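# Stand the assembled white housing upright on the belt

## Task

Find the white housing that already has both its circuit board and its motor fitted. Stand it upright on the dark conveyor strip that runs just behind the white rail. The board and the motor must still be seated in it afterwards.

## Robot and tools

Robot: two six-joint arms, left_arm and right_arm, each ending in a two-finger parallel gripper with a wrist camera. left_arm sits on the +y side and right_arm on the -y side; these names do not match image sides. Calibrated bases in the scene frame: left_arm at (-0.002, +0.277, +0.018) m with quat_wxyz (+1.000, 0, 0, -0.029); right_arm at (-0.021, -0.269, +0.042) m with quat_wxyz (+1.000, 0, 0, -0.001). For both, +z of the base points up.

Frames: the scene frame has its origin at table-top height halfway between the nominal bases, +x reaching out over the table, +z up. Every hand position, quaternion, Hand target and wrist-camera pose for an arm is expressed in that arm's own base frame. Fixed cameras and the table use the scene frame. On the gripper, the fingers point along its +z axis and close along its y axis; end_effector_position is the spot between the finger pads, a few millimetres behind the tips.

Row layout (shared by execute_actions and move): one flat list of 16 numbers covering both arms, even if only one moves. First left_arm: x, y, z (metres), qw, qx, qy, qz (w first), opening; then the same eight for right_arm. Position and quaternion are absolute targets in that arm's base frame, not offsets. Opening runs from -1 (shut) to +1 (wide): finger gap roughly 87 mm at +1, 69 at +0.5, 43 at 0, 18 at -0.5, 0 at -1.

execute_actions(actions, cameras): actions is a list of actions; each action is a table of up to 15 rows, one row per 1/30 s control step; a short table repeats its final row until 15 steps (0.5 s) pass. A target lying more than 0.6 m from a gripper's current position along any of that gripper's axes gets the action rejected for both arms; a malformed action, or a first action failing this test against the last reported state, rejects the entire call. An empty list just reports state and images. cameras: list of names, ["all"], or [] for none; an unknown name invalidates the call.

move(target, speed, blend, opening_speed, blocking, cameras): drives each gripper in a straight line from its Hand target to the absolute pose in target (one row, or a list of up to 15 rows); no 0.6 m limit. speed is each arm's top path speed in m/s, 0.002 to 2.9, default 0.25 (rotation up to twice that in rad/s); one value or one per target. blend, in metres, rounds corners of a list; 0 by default. opening_speed (0.2 or more, per second on the opening scale) ramps finger changes. The first target's openings go out at the start; a later target's only after everything rests there. A move is capped at 10 s. blocking=false returns after about 0.5 s while motion continues; a new move takes over from the running one. Paths ignore obstacles and the other arm, lag and overshoot more at speed and near full stretch, and should not pass close by the arm's own base (shoulder posture can flip). The result adds a move: line with the ending (done, off_target, moving, held, fault) and limits (paced = commanded pose clipped, held = steps withheld).

wait(seconds 0 to 10): lets time run with the last commands held. stop(): brakes a running move. zoom_image(camera, region [x0, y0, x1, y1] in pixels, at most 504 by 504) enlarges a part of the newest image from cam_high, cam_low, cam_left_wrist or cam_right_wrist. read_manual(section) returns licence texts only. finished_scene(scene) closes the current scene, given its number; it cannot be undone and the goal must hold without the robot.

Result lines: end_effector_position and end_effector_quat_wxyz per arm; Hand target (where each arm is actually being sent, possibly short of your command, so send the remainder next); Tool commands (current opening commands); grip_measured (finger reading on the command scale; in Joint positions the last entry is the same on 0 closed to 1 open); Joint velocities (may read within noise or be omitted); Joint torques, including gravity, with joints 1-3 wrapping sign past 28 N m; step readings of position for action calls; MOTOR HOT at 75 °C, and an OVER-TEMPERATURE FAULT at 90 °C that folds that arm away for the rest of the scene.

Control notes: each step the commanded orientation is limited to 40 degrees from the measured one. Friction and gravity can leave the hand low, short or tilted, especially far out; small moves may not happen or may drift, so check the pose after each move. To keep an orientation, repeat one fixed quaternion rather than copying the drifted reading. To park an arm, resend the exact pose it reported when it stopped plus its opening; a 0 opening is itself a command. To grip, once the fingers touch, command about 0.04 below the grip_measured reading for full force, less for a softer hold.

Avoid: dropping parts or releasing them while they move, fast impacts, strong pushes, arm-to-arm pressing (including one gripper closing on the other's fingers), pushing anything off the table, and long stretched or loaded holds that heat motors. A camera cable contacting something counts as the hand touching it. Loose objects may occasionally get nudged by an outside push.

Each tool is called as name([rows], argument=value, ...), one row to a line, values as JSON.

## Session

execute_actions(actions=[])

Scene clock: 0.00 s.
left_arm: end_effector_position=(+0.2289, +0.0757, +0.1188) grip_measured=+1.000 end_effector_quat_wxyz=(+0.487, -0.356, +0.794, +0.076) | right_arm: end_effector_position=(+0.2662, -0.0564, +0.1922) grip_measured=+0.979 end_effector_quat_wxyz=(+0.599, +0.209, +0.748, -0.198)
Joint positions: left_arm=[0.122 0.6 0.448 -0.436 -0.387 -0.513 1] | right_arm=[0.268 0.678 0.488 -0.121 0.835 0.188 0.99]
Joint velocities: within noise
Joint torques (N m): no reading
Heat: left arm: 48 °C; right arm: 39 °C.
Hand target: left_arm +0.2314, +0.0763, +0.1254; +0.495, -0.356, +0.789, +0.075 | right_arm +0.2684, -0.0559, +0.2011; +0.608, +0.214, +0.740, -0.192
Tool commands: left_gripper/opening=+1.0 right_gripper/opening=+1.0
camera_calibration:
cam_left_wrist: T_world_to_cam=[[0.631823, -0.723658, 0.277705, -0.130675], [-0.755269, -0.655329, 0.0106672, 0.223872], [0.174269, -0.216482, -0.960607, 0.230913], [0, 0, 0, 1]] pos_world=[0.211406, 0.102134, 0.255718]
cam_right_wrist: T_world_to_cam=[[-0.506184, -0.862425, 0.000327465, 0.092983], [-0.736993, 0.432367, -0.519518, 0.348394], [0.447904, -0.263213, -0.854459, 0.168911], [0, 0, 0, 1]] pos_world=[0.228175, -0.0259836, 0.325295]

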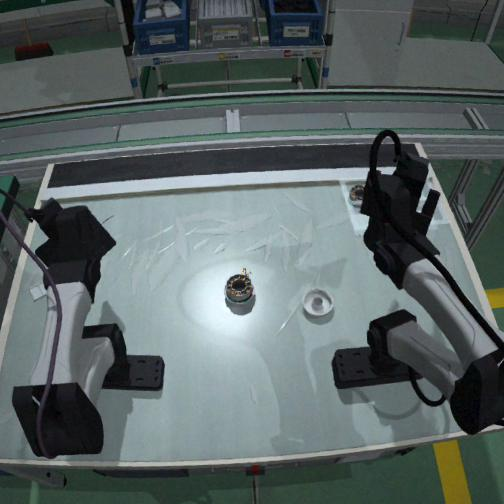

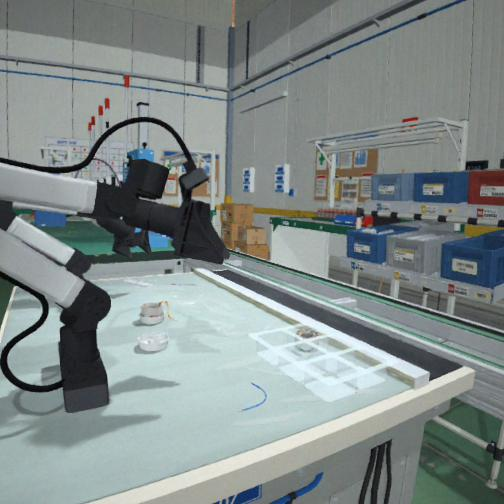

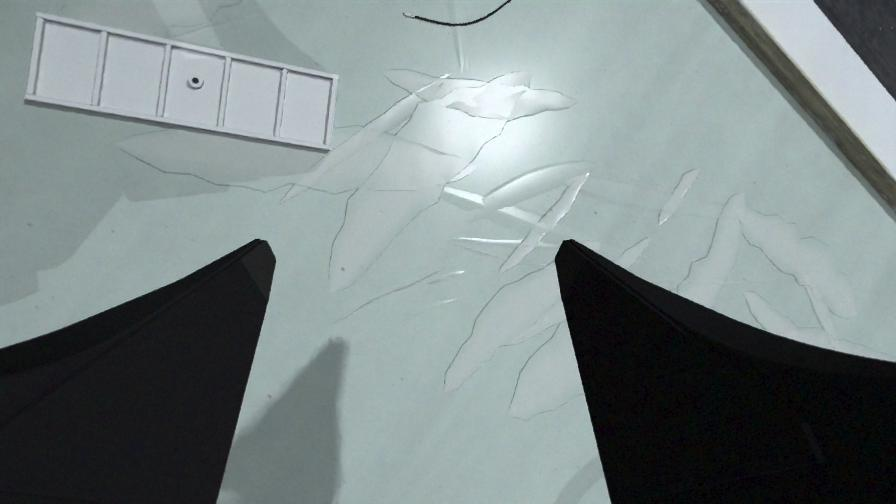

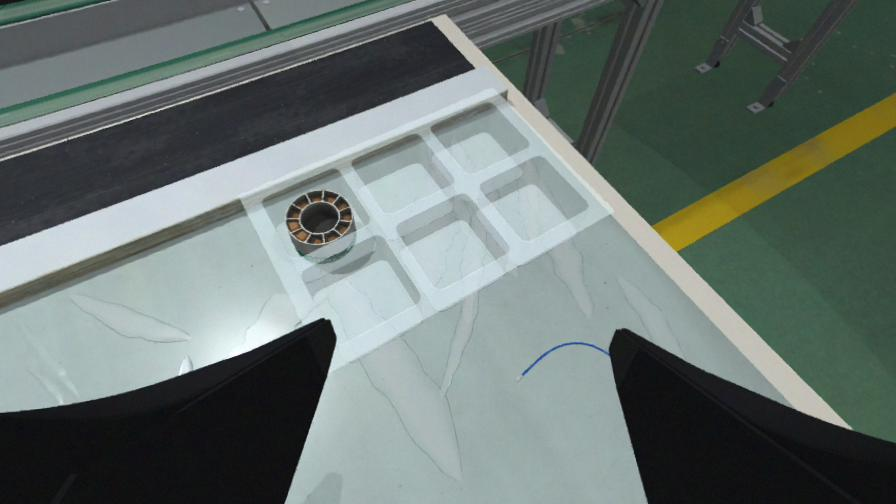

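zoom_image(camera="cam_high", region=[190, 240, 350, 340])

zoom_image(camera="cam_low", region=[110, 280, 210, 370])

Scaled by 3.150 from the camera's 504x504 image, which has a finer 720x720 frame.

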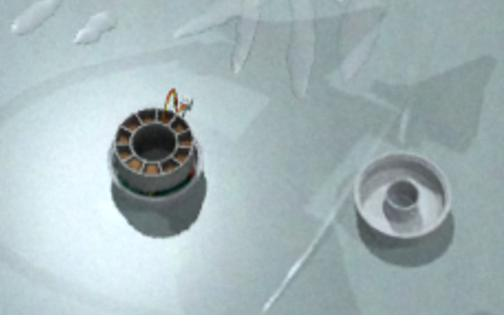

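Scaled by 5.040 from the camera's 504x504 image, which has a finer 720x720 frame.

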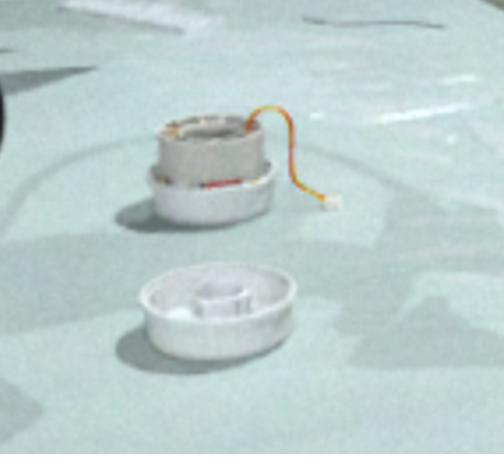

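move(target=[0.2314,0.0763,0.1254,0.495,-0.356,0.789,0.075,1,0.211,0.314,0.148,0.3736,-0.2,0.902,0.0828,1], cameras=["all"])

Scene clock: 38.80 s.
left_arm: end_effector_position=(+0.2289, +0.0757, +0.1188) grip_measured=+1.000 end_effector_quat_wxyz=(+0.487, -0.356, +0.794, +0.076) | right_arm: end_effector_position=(+0.2071, +0.2995, +0.1334) grip_measured=+0.979 end_effector_quat_wxyz=(+0.362, -0.201, +0.908, +0.060)
Joint positions: left_arm=[0.122 0.6 0.448 -0.436 -0.387 -0.513 1] | right_arm=[1.139 1.505 1.164 -0.633 0.487 0.55 0.99]
Joint torques (N m): left_arm=[-0.05 0.13 8.43 1.98 -0.14 0.12] | right_arm=[0.31 -4.55 9.91 1.26 0.14 -0.07]
Heat: left arm: 55 °C; right arm: 42 °C.
Hand target: left_arm +0.2313, +0.0763, +0.1253; +0.495, -0.356, +0.789, +0.075 | right_arm +0.2106, +0.3133, +0.1484; +0.374, -0.200, +0.902, +0.083
Off the commanded pose: left_arm 0.007 m, 1 deg | right_arm 0.021 m, 3 deg.
move: off_target (right_arm)
camera_calibration:
cam_left_wrist: T_world_to_cam=[[0.631823, -0.723658, 0.277705, -0.130675], [-0.755269, -0.655329, 0.0106672, 0.223872], [0.174269, -0.216482, -0.960607, 0.230913], [0, 0, 0, 1]] pos_world=[0.211406, 0.102134, 0.255718]
cam_right_wrist: T_world_to_cam=[[0.42385, -0.905238, -0.0299199, 0.194136], [-0.902813, -0.424903, 0.0662291, 0.333414], [-0.0726661, -0.00105914, -0.997356, 0.287119], [0, 0, 0, 1]] pos_world=[0.23959, 0.317712, 0.270087]

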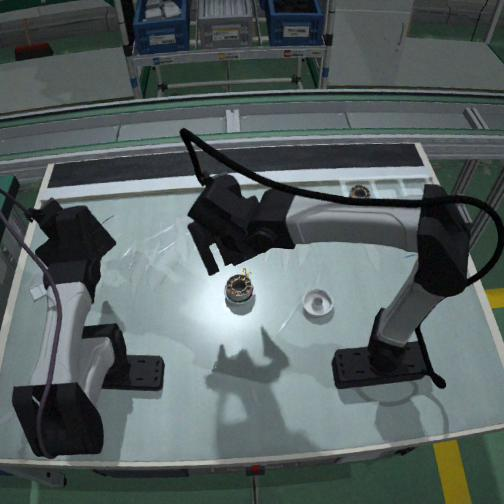

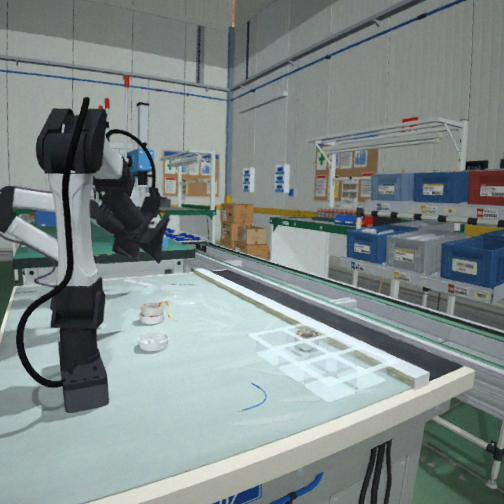

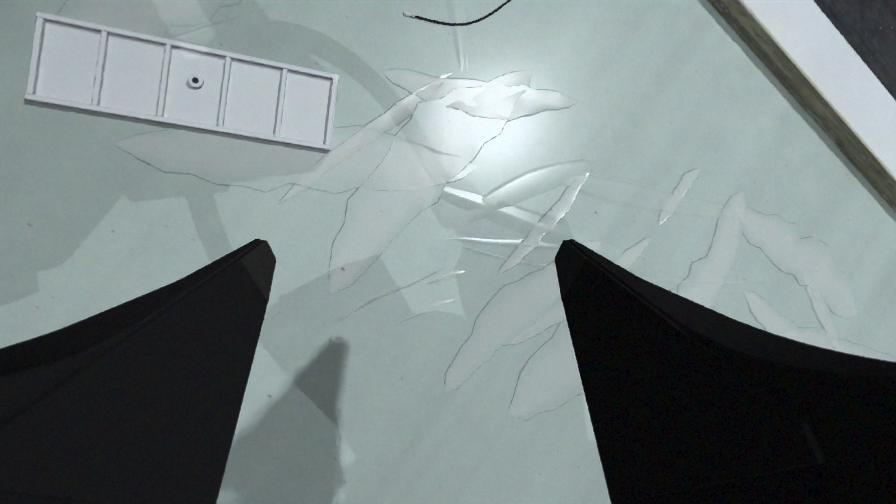

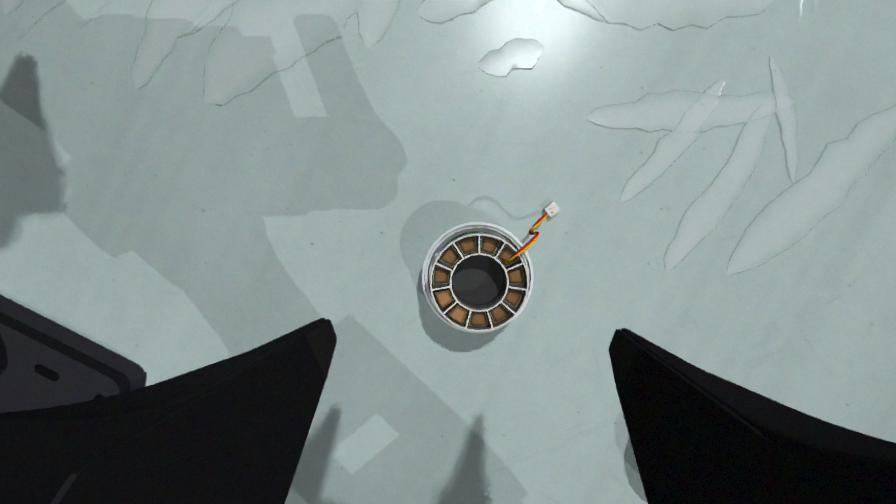

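move(target=[0.2314,0.0763,0.1254,0.495,-0.356,0.789,0.075,1,0.2135,0.306,0.045,0.3736,-0.2,0.902,0.0828,1], cameras=["all"])

Scene clock: 52.33 s.
left_arm: end_effector_position=(+0.2289, +0.0757, +0.1188) grip_measured=+1.000 end_effector_quat_wxyz=(+0.487, -0.356, +0.794, +0.076) | right_arm: end_effector_position=(+0.2116, +0.3041, +0.0455) grip_measured=+0.979 end_effector_quat_wxyz=(+0.371, -0.200, +0.903, +0.076)
Joint positions: left_arm=[0.122 0.6 0.448 -0.436 -0.387 -0.513 1] | right_arm=[1.129 1.6 0.872 -0.2 0.475 0.533 0.99]
Joint torques (N m): left_arm=[-0.08 0.2 8.4 1.99 -0.15 0.12] | right_arm=[-0.65 -5.09 5.55 1.39 0.12 -0.04]
Heat: left arm: 56 °C; right arm: 47 °C.
Hand target: left_arm +0.2313, +0.0763, +0.1253; +0.495, -0.356, +0.789, +0.075 | right_arm +0.2135, +0.3060, +0.0450; +0.374, -0.200, +0.902, +0.083
Off the commanded pose: left_arm 0.007 m, 1 deg | right_arm 0.003 m, 1 deg.
move: done
camera_calibration:
cam_left_wrist: T_world_to_cam=[[0.631823, -0.723658, 0.277705, -0.130675], [-0.755269, -0.655329, 0.0106672, 0.223872], [0.174269, -0.216482, -0.960607, 0.230913], [0, 0, 0, 1]] pos_world=[0.211406, 0.102134, 0.255718]
cam_right_wrist: T_world_to_cam=[[0.433374, -0.899533, -0.0550193, 0.191161], [-0.899337, -0.435603, 0.0379877, 0.348957], [-0.0581378, 0.033018, -0.997762, 0.186456], [0, 0, 0, 1]] pos_world=[0.241826, 0.317806, 0.1833]

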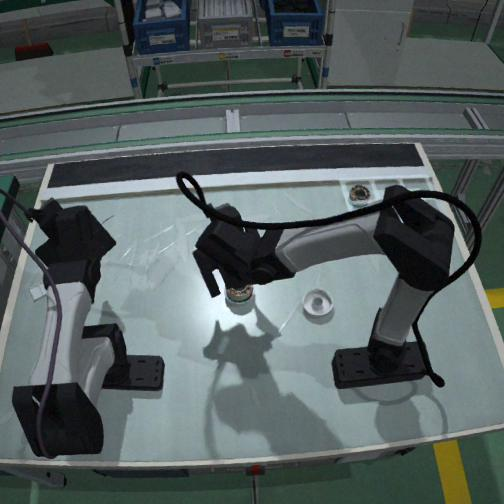

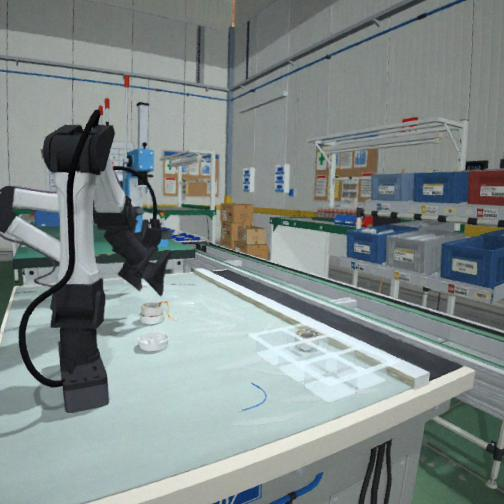

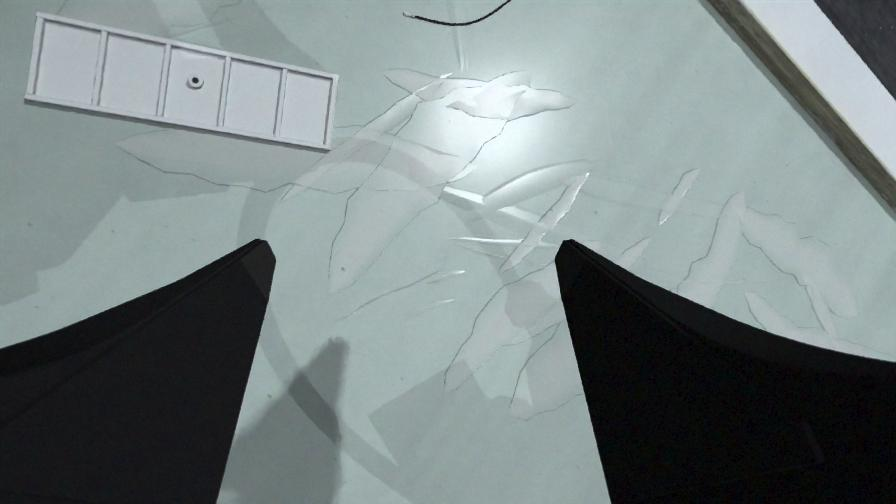

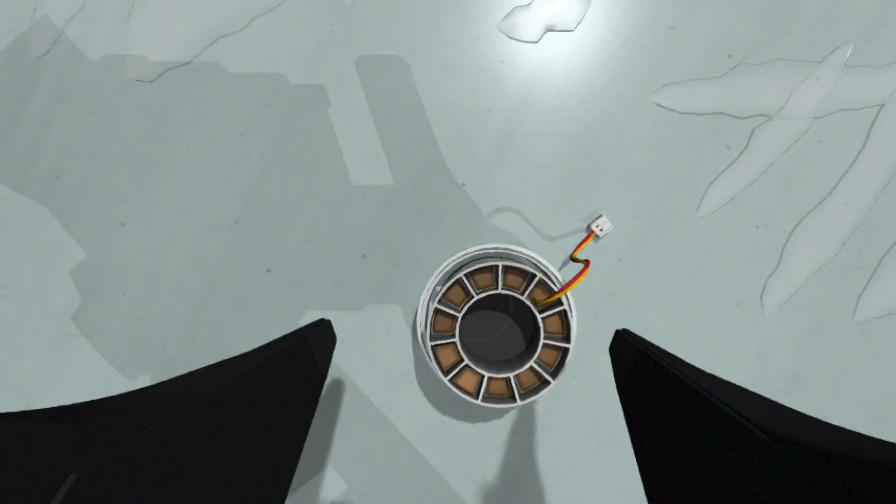

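move([
  [0.2314,0.0763,0.1254,0.495,-0.356,0.789,0.075,1,0.2135,0.293,0.042,0.3736,-0.2,0.902,0.0828,1],
  [0.2314,0.0763,0.1254,0.495,-0.356,0.789,0.075,1,0.2135,0.293,-0.026,0.3736,-0.2,0.902,0.0828,1],
], speed=0.12, cameras=["cam_low","cam_right_wrist"])

zoom_image(camera="cam_low", region=[110, 240, 220, 350])

Scene clock: 62.47 s.
left_arm: end_effector_position=(+0.2289, +0.0757, +0.1188) grip_measured=+1.000 end_effector_quat_wxyz=(+0.487, -0.356, +0.794, +0.076) | right_arm: end_effector_position=(+0.2131, +0.2928, -0.0236) grip_measured=+0.979 end_effector_quat_wxyz=(+0.373, -0.198, +0.903, +0.078)
Joint positions: left_arm=[0.122 0.6 0.448 -0.436 -0.387 -0.513 1] | right_arm=[1.108 1.75 0.69 0.145 0.462 0.516 0.989]
Joint torques (N m): left_arm=[-0.01 0.14 8.39 1.98 -0.14 0.12] | right_arm=[-0.42 -5.04 4.37 1.43 0.12 -0.07]
Heat: left arm: 57 °C; right arm: 46 °C.
Hand target: left_arm +0.2313, +0.0763, +0.1253; +0.495, -0.356, +0.789, +0.075 | right_arm +0.2135, +0.2929, -0.0260; +0.373, -0.200, +0.902, +0.083
Off the commanded pose: left_arm 0.007 m, 1 deg | right_arm 0.002 m, 1 deg.
move: done
camera_calibration:
cam_right_wrist: T_world_to_cam=[[0.431706, -0.900041, -0.0596397, 0.176972], [-0.900271, -0.434037, 0.0335114, 0.347617], [-0.0560475, 0.0392248, -0.997657, 0.115669], [0, 0, 0, 1]] pos_world=[0.243033, 0.305624, 0.114303]
Images, in order (width x height): cam_low 504x504, cam_right_wrist 896x504.

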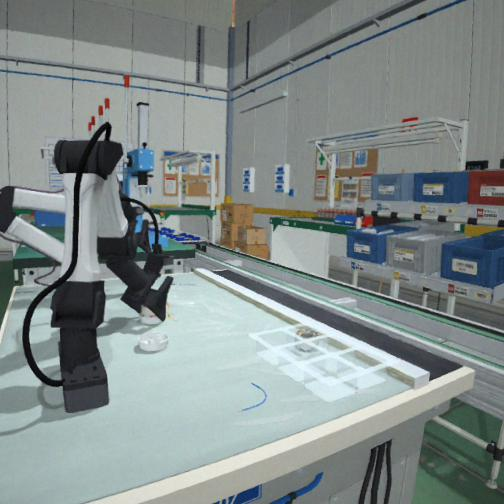

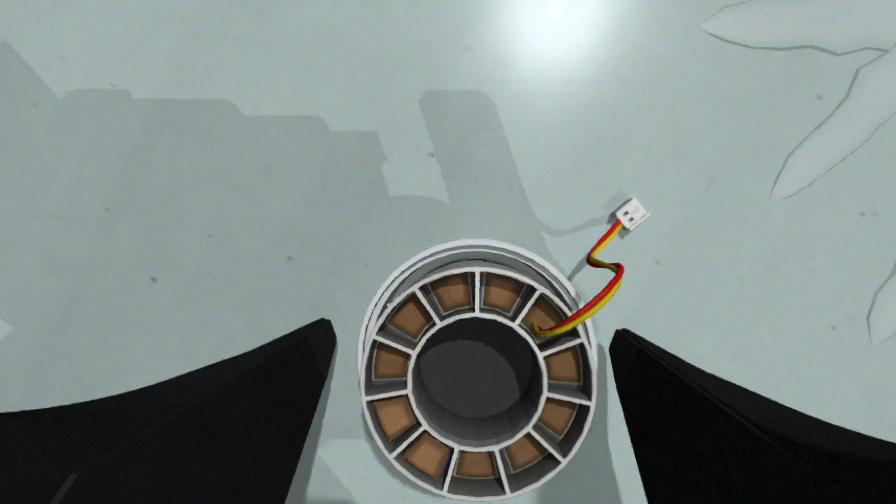

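Scaled by 4.582 from the camera's 504x504 image, which has a finer 720x720 frame.

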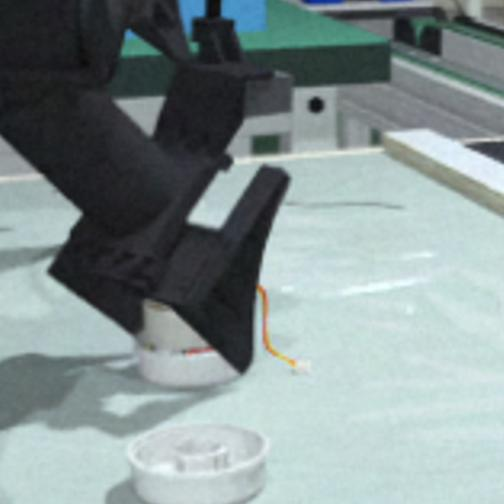

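move(target=[0.2314,0.0763,0.1254,0.495,-0.356,0.789,0.075,1,0.2135,0.2929,-0.026,0.3736,-0.2,0.902,0.0828,0.35], opening_speed=0.5, cameras=["cam_right_wrist"])

Scene clock: 68.83 s.
left_arm: end_effector_position=(+0.2289, +0.0757, +0.1188) grip_measured=+1.000 end_effector_quat_wxyz=(+0.487, -0.356, +0.794, +0.076) | right_arm: end_effector_position=(+0.2137, +0.2926, -0.0235) grip_measured=+0.464 end_effector_quat_wxyz=(+0.374, -0.199, +0.903, +0.078)
Joint positions: left_arm=[0.122 0.6 0.448 -0.436 -0.387 -0.513 1] | right_arm=[1.106 1.75 0.69 0.146 0.462 0.512 0.732]
Joint torques (N m): left_arm=[-0.08 0.16 8.46 1.99 -0.14 0.11] | right_arm=[-0.28 -5.04 4.34 1.42 0.12 0]
Heat: left arm: 57 °C; right arm: 45 °C.
Hand target: left_arm +0.2313, +0.0763, +0.1253; +0.495, -0.356, +0.789, +0.075 | right_arm +0.2134, +0.2928, -0.0259; +0.374, -0.200, +0.902, +0.083
Off the commanded pose: left_arm 0.007 m, 1 deg | right_arm 0.003 m, 1 deg.
move: done
camera_calibration:
cam_right_wrist: T_world_to_cam=[[0.432861, -0.899617, -0.0576259, 0.176159], [-0.899815, -0.435047, 0.0326487, 0.348272], [-0.0544413, 0.0377203, -0.997804, 0.115875], [0, 0, 0, 1]] pos_world=[0.243436, 0.305619, 0.114402]
Images, in order (width x height): cam_right_wrist 896x504.

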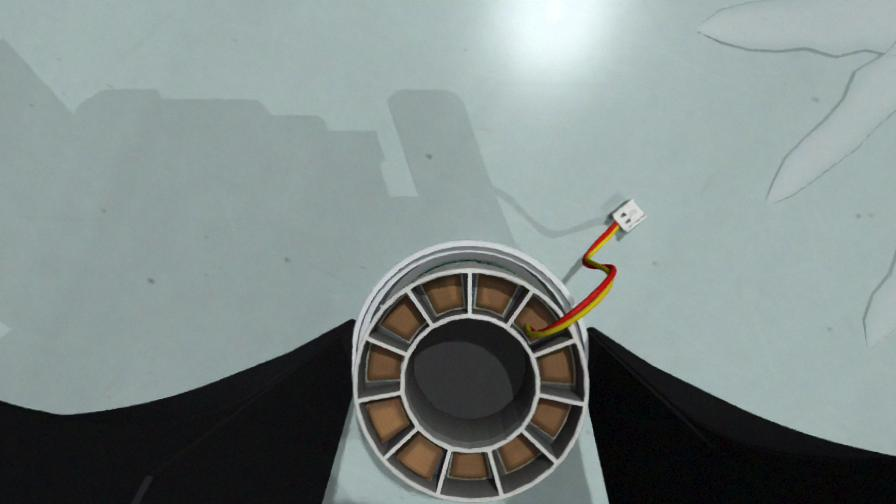

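move([
  [0.2314,0.0763,0.1254,0.495,-0.356,0.789,0.075,1,0.2135,0.2929,0.07,0.3736,-0.2,0.902,0.0828,0.35],
  [0.2314,0.0763,0.1254,0.495,-0.356,0.789,0.075,1,0.50,0.139,0.12,0.3827,0,0.9239,0,0.35],
], blend=0.03, cameras=["all"])

Scene clock: 77.27 s.
left_arm: end_effector_position=(+0.2289, +0.0757, +0.1188) grip_measured=+1.000 end_effector_quat_wxyz=(+0.487, -0.356, +0.794, +0.076) | right_arm: end_effector_position=(+0.4836, +0.1302, +0.0977) grip_measured=+0.464 end_effector_quat_wxyz=(+0.352, +0.003, +0.936, -0.014)
Joint positions: left_arm=[0.122 0.6 0.448 -0.436 -0.387 -0.513 1] | right_arm=[0.327 1.984 1.582 -0.484 0.241 0.247 0.732]
Joint torques (N m): left_arm=[-0.06 0.14 8.47 1.97 -0.14 0.14] | right_arm=[0.29 -8.83 10.76 1.47 -0.01 -0.06]
Heat: left arm: 57 °C; right arm: 45 °C.
Hand target: left_arm +0.2313, +0.0763, +0.1253; +0.495, -0.356, +0.789, +0.075 | right_arm +0.4986, +0.1385, +0.1204; +0.383, +0.000, +0.924, +0.000
Off the commanded pose: left_arm 0.007 m, 1 deg | right_arm 0.029 m, 4 deg.
move: off_target (right_arm)
camera_calibration:
cam_left_wrist: T_world_to_cam=[[0.631823, -0.723658, 0.277705, -0.130675], [-0.755269, -0.655329, 0.0106672, 0.223872], [0.174269, -0.216482, -0.960607, 0.230913], [0, 0, 0, 1]] pos_world=[0.211406, 0.102134, 0.255718]
cam_right_wrist: T_world_to_cam=[[-0.00163939, -0.999109, -0.042184, 0.141753], [-0.995284, -0.00246119, 0.0969717, 0.500093], [-0.0969891, 0.0421441, -0.994393, 0.277271], [0, 0, 0, 1]] pos_world=[0.524859, 0.131172, 0.233201]

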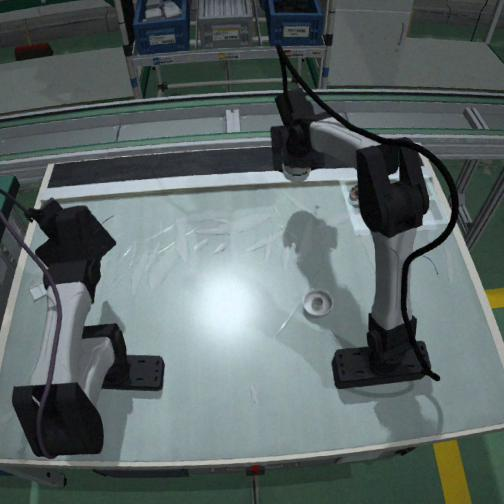

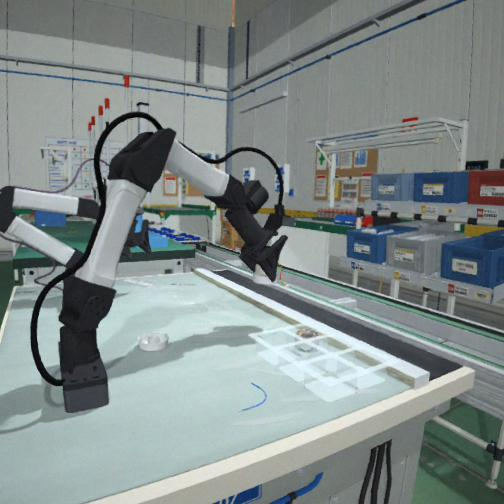

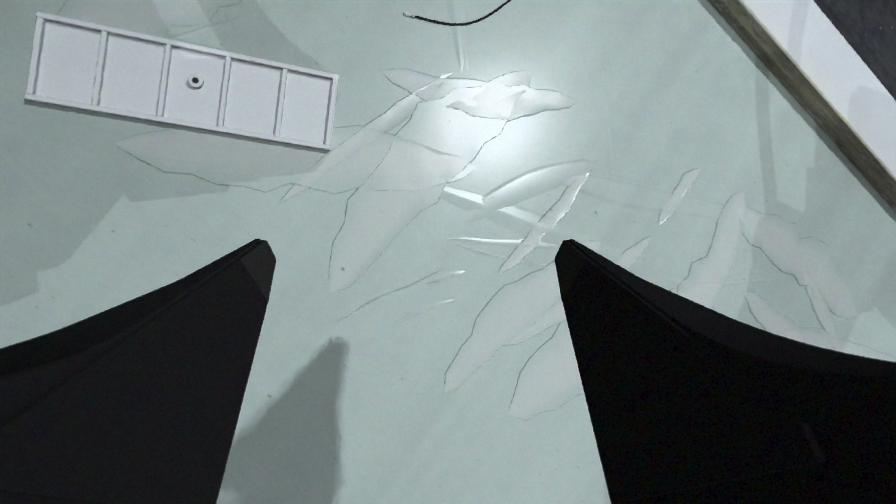

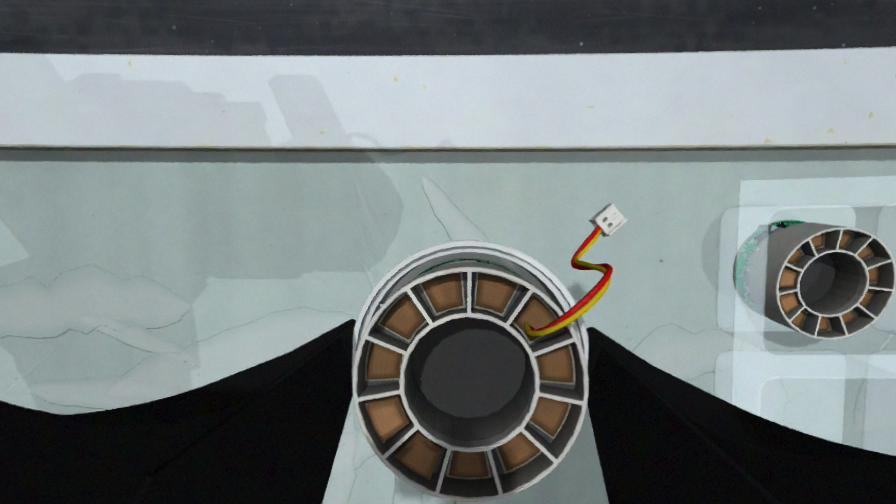

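move(target=[0.2314,0.0763,0.1254,0.495,-0.356,0.789,0.075,1,0.67,0.139,0.10,0.3827,0,0.9239,0,0.35], cameras=["all"])

Scene clock: 86.00 s.
left_arm: end_effector_position=(+0.2289, +0.0757, +0.1188) grip_measured=+1.000 end_effector_quat_wxyz=(+0.487, -0.356, +0.794, +0.076) | right_arm: end_effector_position=(+0.6568, +0.1356, +0.0696) grip_measured=+0.464 end_effector_quat_wxyz=(+0.414, -0.002, +0.910, +0.005)
Joint positions: left_arm=[0.122 0.6 0.448 -0.436 -0.387 -0.513 1] | right_arm=[0.238 2.801 2.818 -0.747 0.169 0.159 0.732]
Joint torques (N m): left_arm=[-0.09 0.23 8.43 1.97 -0.15 0.14] | right_arm=[-0.28 -13.61 10.66 1.64 -0.07 -0.08]
Heat: left arm: 58 °C; right arm: 46 °C.
Hand target: left_arm +0.2313, +0.0763, +0.1253; +0.495, -0.356, +0.789, +0.075 | right_arm +0.6672, +0.1384, +0.1001; +0.450, -0.003, +0.893, +0.016
Off the commanded pose: left_arm 0.007 m, 1 deg | right_arm 0.033 m, 4 deg.
elbow stopped short (right arm): the move would have taken joint 3 (elbow) straighter than the controller allows.
move: off_target (right_arm)
camera_calibration:
cam_left_wrist: T_world_to_cam=[[0.631823, -0.723658, 0.277705, -0.130675], [-0.755269, -0.655329, 0.0106672, 0.223872], [0.174269, -0.216482, -0.960607, 0.230913], [0, 0, 0, 1]] pos_world=[0.211406, 0.102134, 0.255718]
cam_right_wrist: T_world_to_cam=[[0.0293317, -0.996985, -0.0718375, 0.127778], [-0.998927, -0.0266592, -0.0378828, 0.690274], [0.0358534, 0.0728716, -0.996697, 0.174764], [0, 0, 0, 1]] pos_world=[0.679519, 0.133059, 0.209515]

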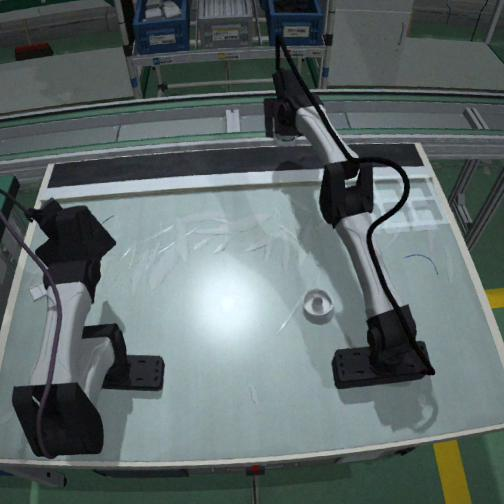

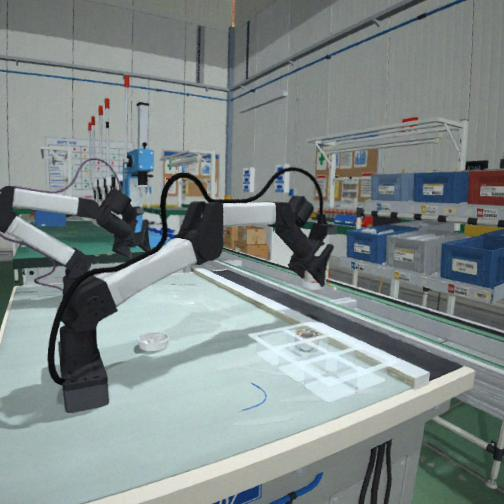

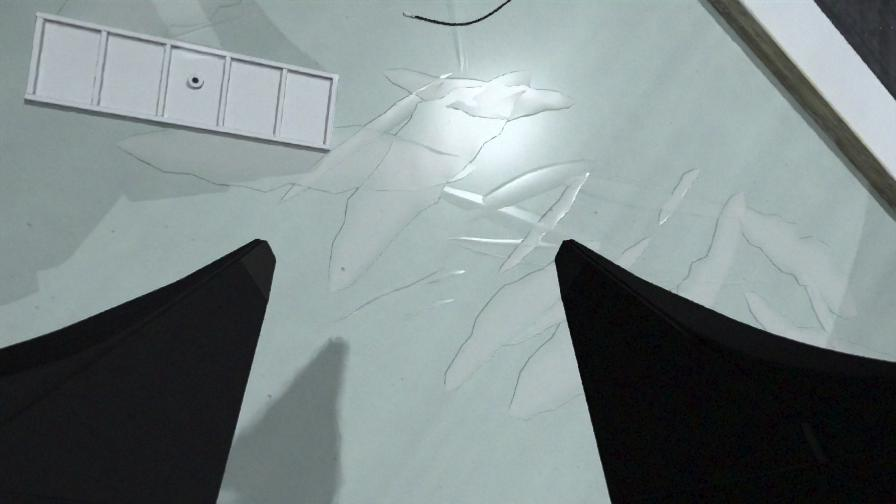

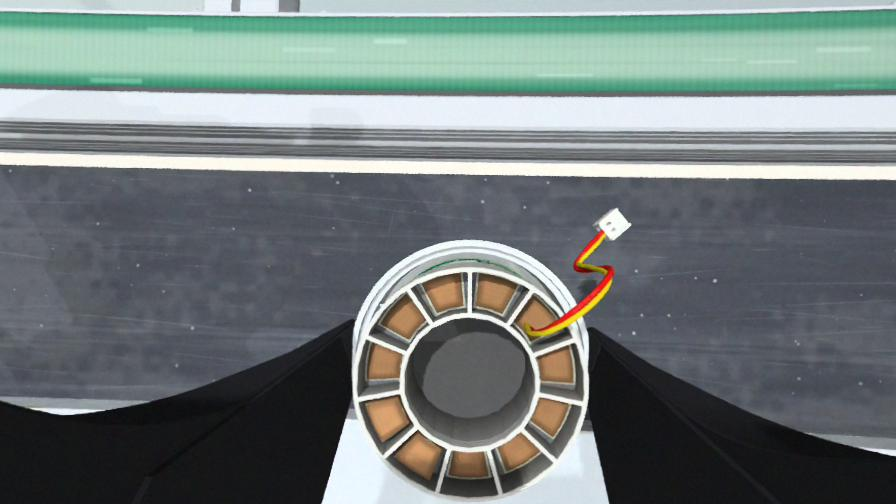

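move(target=[0.2314,0.0763,0.1254,0.495,-0.356,0.789,0.075,1,0.666,0.139,0.03,0.3827,0,0.9239,0,0.35], speed=0.12, cameras=["cam_low","cam_right_wrist"])

zoom_image(camera="cam_low", region=[260, 220, 380, 340])

Scene clock: 93.60 s.
left_arm: end_effector_position=(+0.2289, +0.0757, +0.1188) grip_measured=+1.000 end_effector_quat_wxyz=(+0.487, -0.356, +0.794, +0.076) | right_arm: end_effector_position=(+0.6494, +0.1339, +0.0026) grip_measured=+0.464 end_effector_quat_wxyz=(+0.368, -0.007, +0.930, -0.006)
Joint positions: left_arm=[0.122 0.6 0.448 -0.436 -0.387 -0.513 1] | right_arm=[0.238 2.908 2.823 -0.748 0.168 0.159 0.732]
Joint torques (N m): left_arm=[-0.05 0.18 8.44 1.98 -0.14 0.12] | right_arm=[-0.03 -13.85 10.21 1.62 0.03 0.08]
Heat: left arm: 58 °C; right arm: 48 °C.
Hand target: left_arm +0.2313, +0.0763, +0.1253; +0.495, -0.356, +0.789, +0.075 | right_arm +0.6631, +0.1383, +0.0307; +0.406, -0.001, +0.914, +0.006
Off the commanded pose: left_arm 0.007 m, 1 deg | right_arm 0.032 m, 2 deg.
elbow stopped short (right arm): the move would have taken joint 3 (elbow) straighter than the controller allows.
move: off_target (right_arm)
camera_calibration:
cam_right_wrist: T_world_to_cam=[[0.0237642, -0.998448, -0.0503624, 0.12521], [-0.997708, -0.0268786, 0.0620935, 0.679227], [-0.0633508, 0.0487714, -0.996799, 0.175932], [0, 0, 0, 1]] pos_world=[0.685841, 0.134692, 0.1395]
Images, in order (width x height): cam_low 504x504, cam_right_wrist 896x504.

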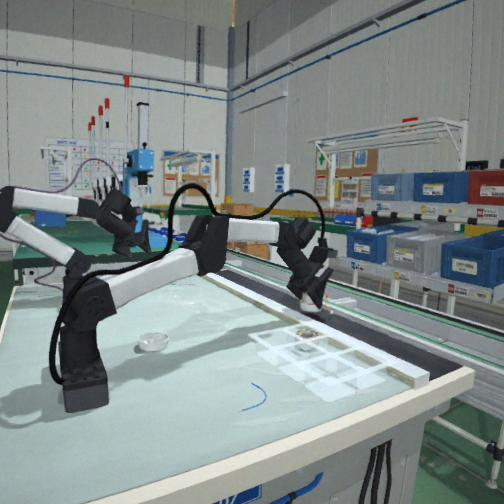

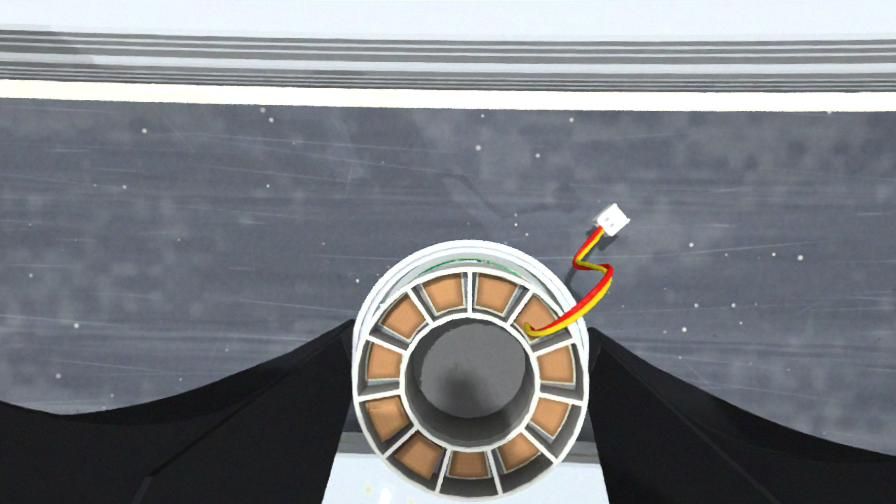

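Scaled by 4.200 from the camera's 504x504 image, which has a finer 720x720 frame.

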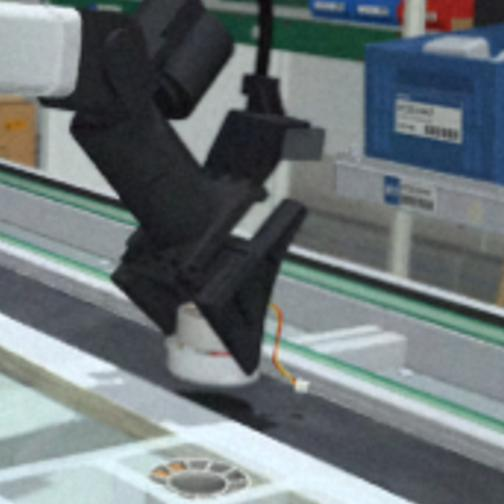

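move(target=[0.2314,0.0763,0.1254,0.495,-0.356,0.789,0.075,1,0.674,0.065,0.03,0.3790,0,0.9254,0,0.35], speed=0.12, cameras=["cam_low","cam_right_wrist"])

zoom_image(camera="cam_low", region=[280, 240, 400, 360])

Scene clock: 101.70 s.
left_arm: end_effector_position=(+0.2289, +0.0757, +0.1188) grip_measured=+1.000 end_effector_quat_wxyz=(+0.487, -0.356, +0.794, +0.076) | right_arm: end_effector_position=(+0.6588, +0.0589, +0.0005) grip_measured=+0.464 end_effector_quat_wxyz=(+0.359, +0.006, +0.933, -0.007)
Joint positions: left_arm=[0.122 0.6 0.448 -0.436 -0.387 -0.513 1] | right_arm=[0.107 2.908 2.823 -0.756 0.09 0.087 0.732]
Joint torques (N m): left_arm=[-0.05 0.14 8.47 1.98 -0.15 0.12] | right_arm=[0.34 -14.31 10.15 1.52 -0.12 -0.09]
Heat: left arm: 58 °C; right arm: 50 °C.
Hand target: left_arm +0.2313, +0.0763, +0.1253; +0.495, -0.356, +0.789, +0.075 | right_arm +0.6714, +0.0647, +0.0305; +0.396, +0.000, +0.918, +0.002
Off the commanded pose: left_arm 0.007 m, 1 deg | right_arm 0.034 m, 3 deg.
elbow stopped short (right arm): the move would have taken joint 3 (elbow) straighter than the controller allows.
move: off_target (right_arm)
camera_calibration:
cam_right_wrist: T_world_to_cam=[[-0.00219131, -0.998311, -0.0580566, 0.0670857], [-0.996729, -0.00251006, 0.0807827, 0.684724], [-0.0807919, 0.0580437, -0.995039, 0.189065], [0, 0, 0, 1]] pos_world=[0.697906, 0.0577171, 0.136708]
Images, in order (width x height): cam_low 504x504, cam_right_wrist 896x504.

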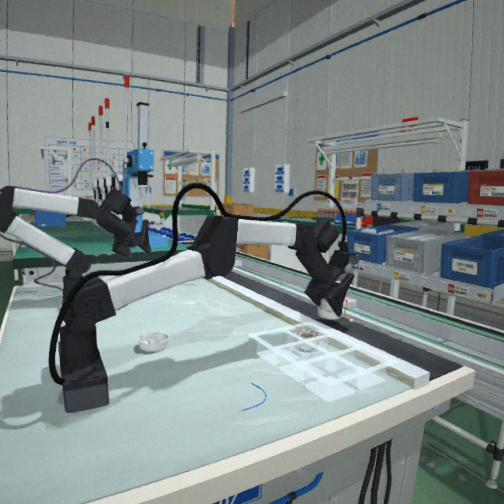

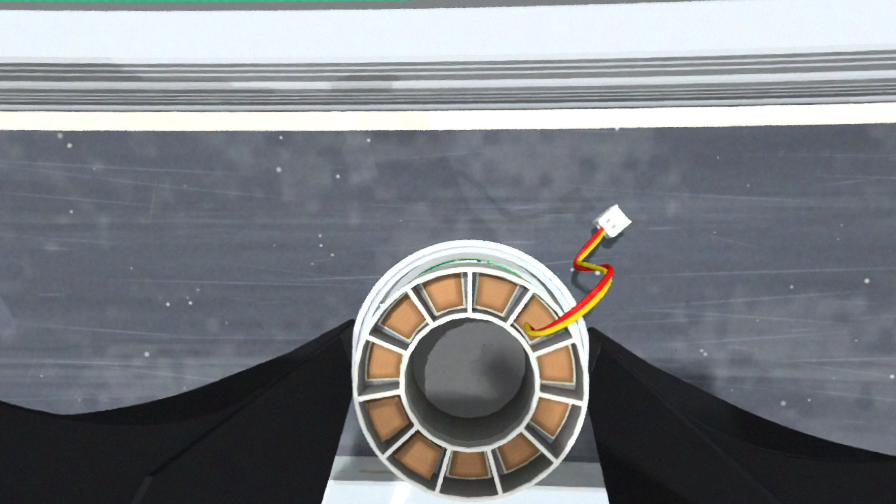

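Scaled by 4.200 from the camera's 504x504 image, which has a finer 720x720 frame.

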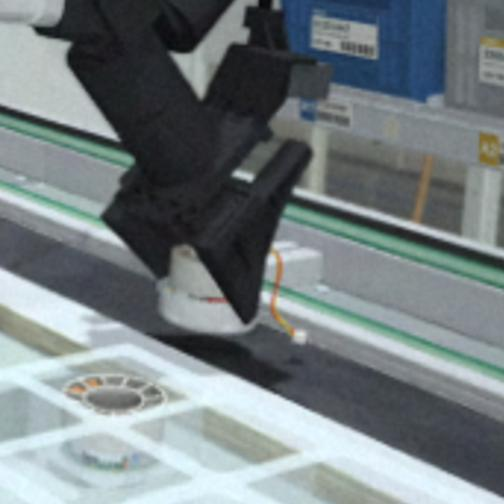

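move(target=[0.2314,0.0763,0.1254,0.495,-0.356,0.789,0.075,1,0.674,0.065,0.012,0.408,0,0.913,0,0.35], speed=0.06, cameras=["cam_low","cam_right_wrist"])

zoom_image(camera="cam_low", region=[280, 240, 400, 360])

Scene clock: 107.00 s.
left_arm: end_effector_position=(+0.2289, +0.0757, +0.1188) grip_measured=+1.000 end_effector_quat_wxyz=(+0.487, -0.356, +0.794, +0.076) | right_arm: end_effector_position=(+0.6662, +0.0612, -0.0192) grip_measured=+0.464 end_effector_quat_wxyz=(+0.380, +0.004, +0.925, -0.005)
Joint positions: left_arm=[0.122 0.6 0.448 -0.436 -0.387 -0.513 1] | right_arm=[0.11 2.838 2.579 -0.537 0.088 0.081 0.732]
Joint torques (N m): left_arm=[0.01 0.14 8.47 1.99 -0.14 0.12] | right_arm=[0.35 -17.09 5.7 1.52 -0.02 -0.03]
Heat: left arm: 58 °C; right arm: 53 °C.
Hand target: left_arm +0.2313, +0.0763, +0.1253; +0.495, -0.356, +0.789, +0.075 | right_arm +0.6736, +0.0650, +0.0117; +0.407, +0.000, +0.913, +0.000
Off the commanded pose: left_arm 0.007 m, 1 deg | right_arm 0.032 m, 4 deg.
move: off_target (right_arm)
camera_calibration:
cam_right_wrist: T_world_to_cam=[[0.00763369, -0.998185, -0.0597397, 0.0616606], [-0.999294, -0.00981241, 0.0362622, 0.69492], [-0.0367826, 0.0594207, -0.997555, 0.140463], [0, 0, 0, 1]] pos_world=[0.699125, 0.0600211, 0.118603]
Images, in order (width x height): cam_low 504x504, cam_right_wrist 896x504.

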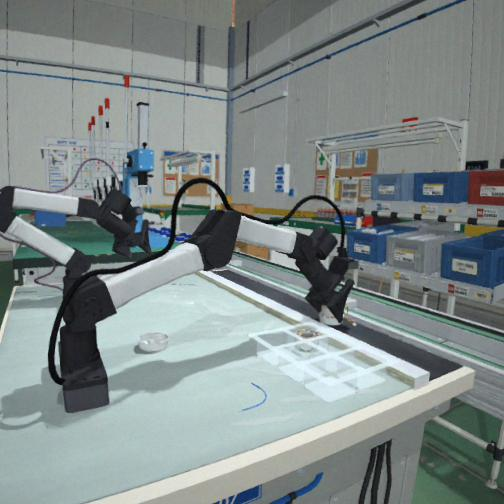

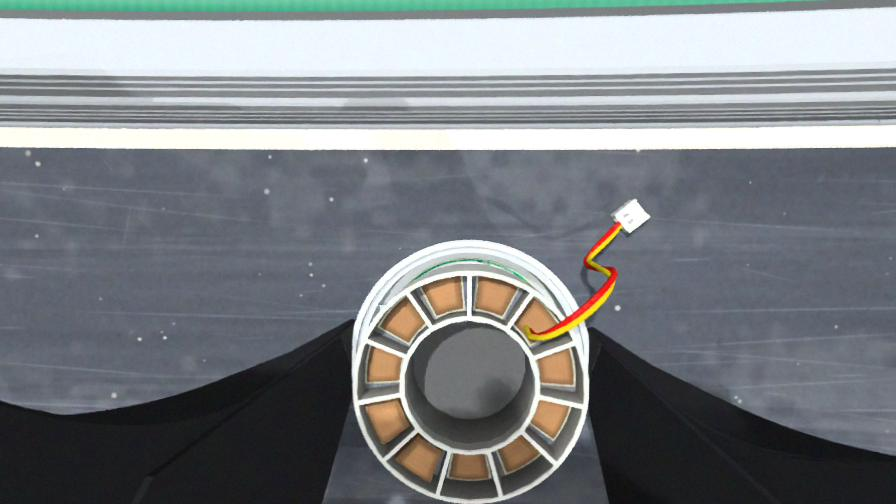

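Scaled by 4.200 from the camera's 504x504 image, which has a finer 720x720 frame.

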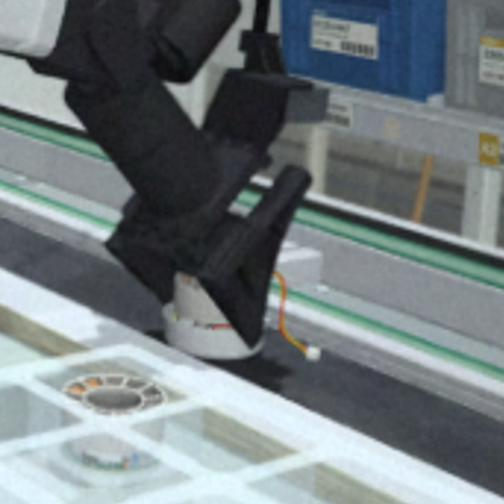

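move(target=[0.2314,0.0763,0.1254,0.495,-0.356,0.789,0.075,1,0.674,0.065,0.003,0.409,0,0.9125,0,0.35], speed=0.04, cameras=["cam_low","cam_right_wrist"])

zoom_image(camera="cam_low", region=[290, 270, 370, 350])

Scene clock: 111.47 s.
left_arm: end_effector_position=(+0.2289, +0.0757, +0.1188) grip_measured=+1.000 end_effector_quat_wxyz=(+0.487, -0.356, +0.794, +0.076) | right_arm: end_effector_position=(+0.6702, +0.0615, -0.0194) grip_measured=+0.464 end_effector_quat_wxyz=(+0.391, +0.003, +0.920, -0.004)
Joint positions: left_arm=[0.122 0.6 0.448 -0.436 -0.387 -0.513 1] | right_arm=[0.11 2.828 2.543 -0.486 0.088 0.079 0.732]
Joint torques (N m): left_arm=[-0.13 0.16 8.44 1.99 -0.14 0.14] | right_arm=[0.21 -16.42 5.29 1.5 0 -0.01]
Heat: left arm: 58 °C; right arm: 59 °C.
Hand target: left_arm +0.2313, +0.0763, +0.1253; +0.495, -0.356, +0.789, +0.075 | right_arm +0.6740, +0.0650, +0.0029; +0.408, +0.000, +0.913, +0.000
Off the commanded pose: left_arm 0.007 m, 1 deg | right_arm 0.023 m, 2 deg.
move: off_target (right_arm)
camera_calibration:
cam_right_wrist: T_world_to_cam=[[0.010695, -0.998108, -0.0605524, 0.0598377], [-0.999867, -0.0114183, 0.0116112, 0.699005], [-0.0122806, 0.0604202, -0.998097, 0.123832], [0, 0, 0, 1]] pos_world=[0.699793, 0.060224, 0.119103]
Images, in order (width x height): cam_low 504x504, cam_right_wrist 896x504.

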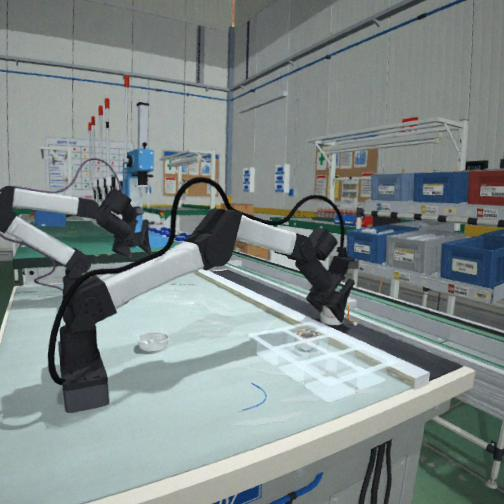

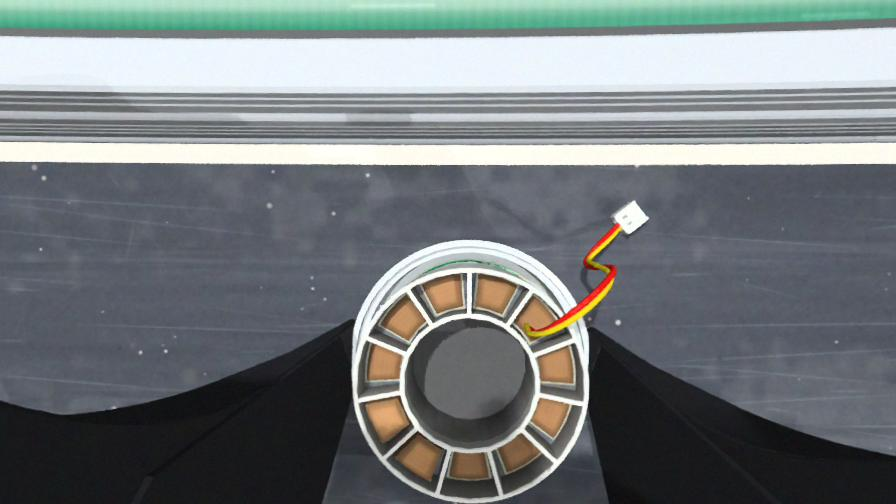

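Scaled by 6.300 from the camera's 504x504 image, which has a finer 720x720 frame.

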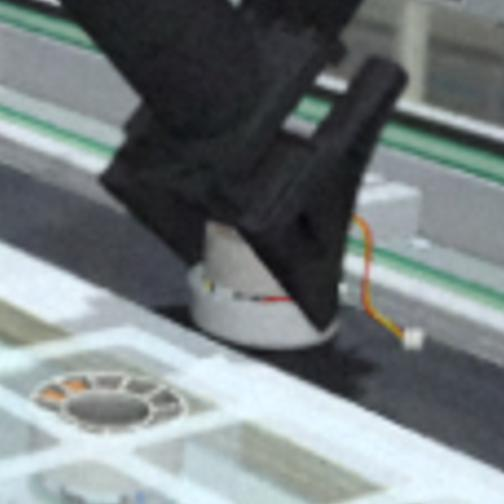

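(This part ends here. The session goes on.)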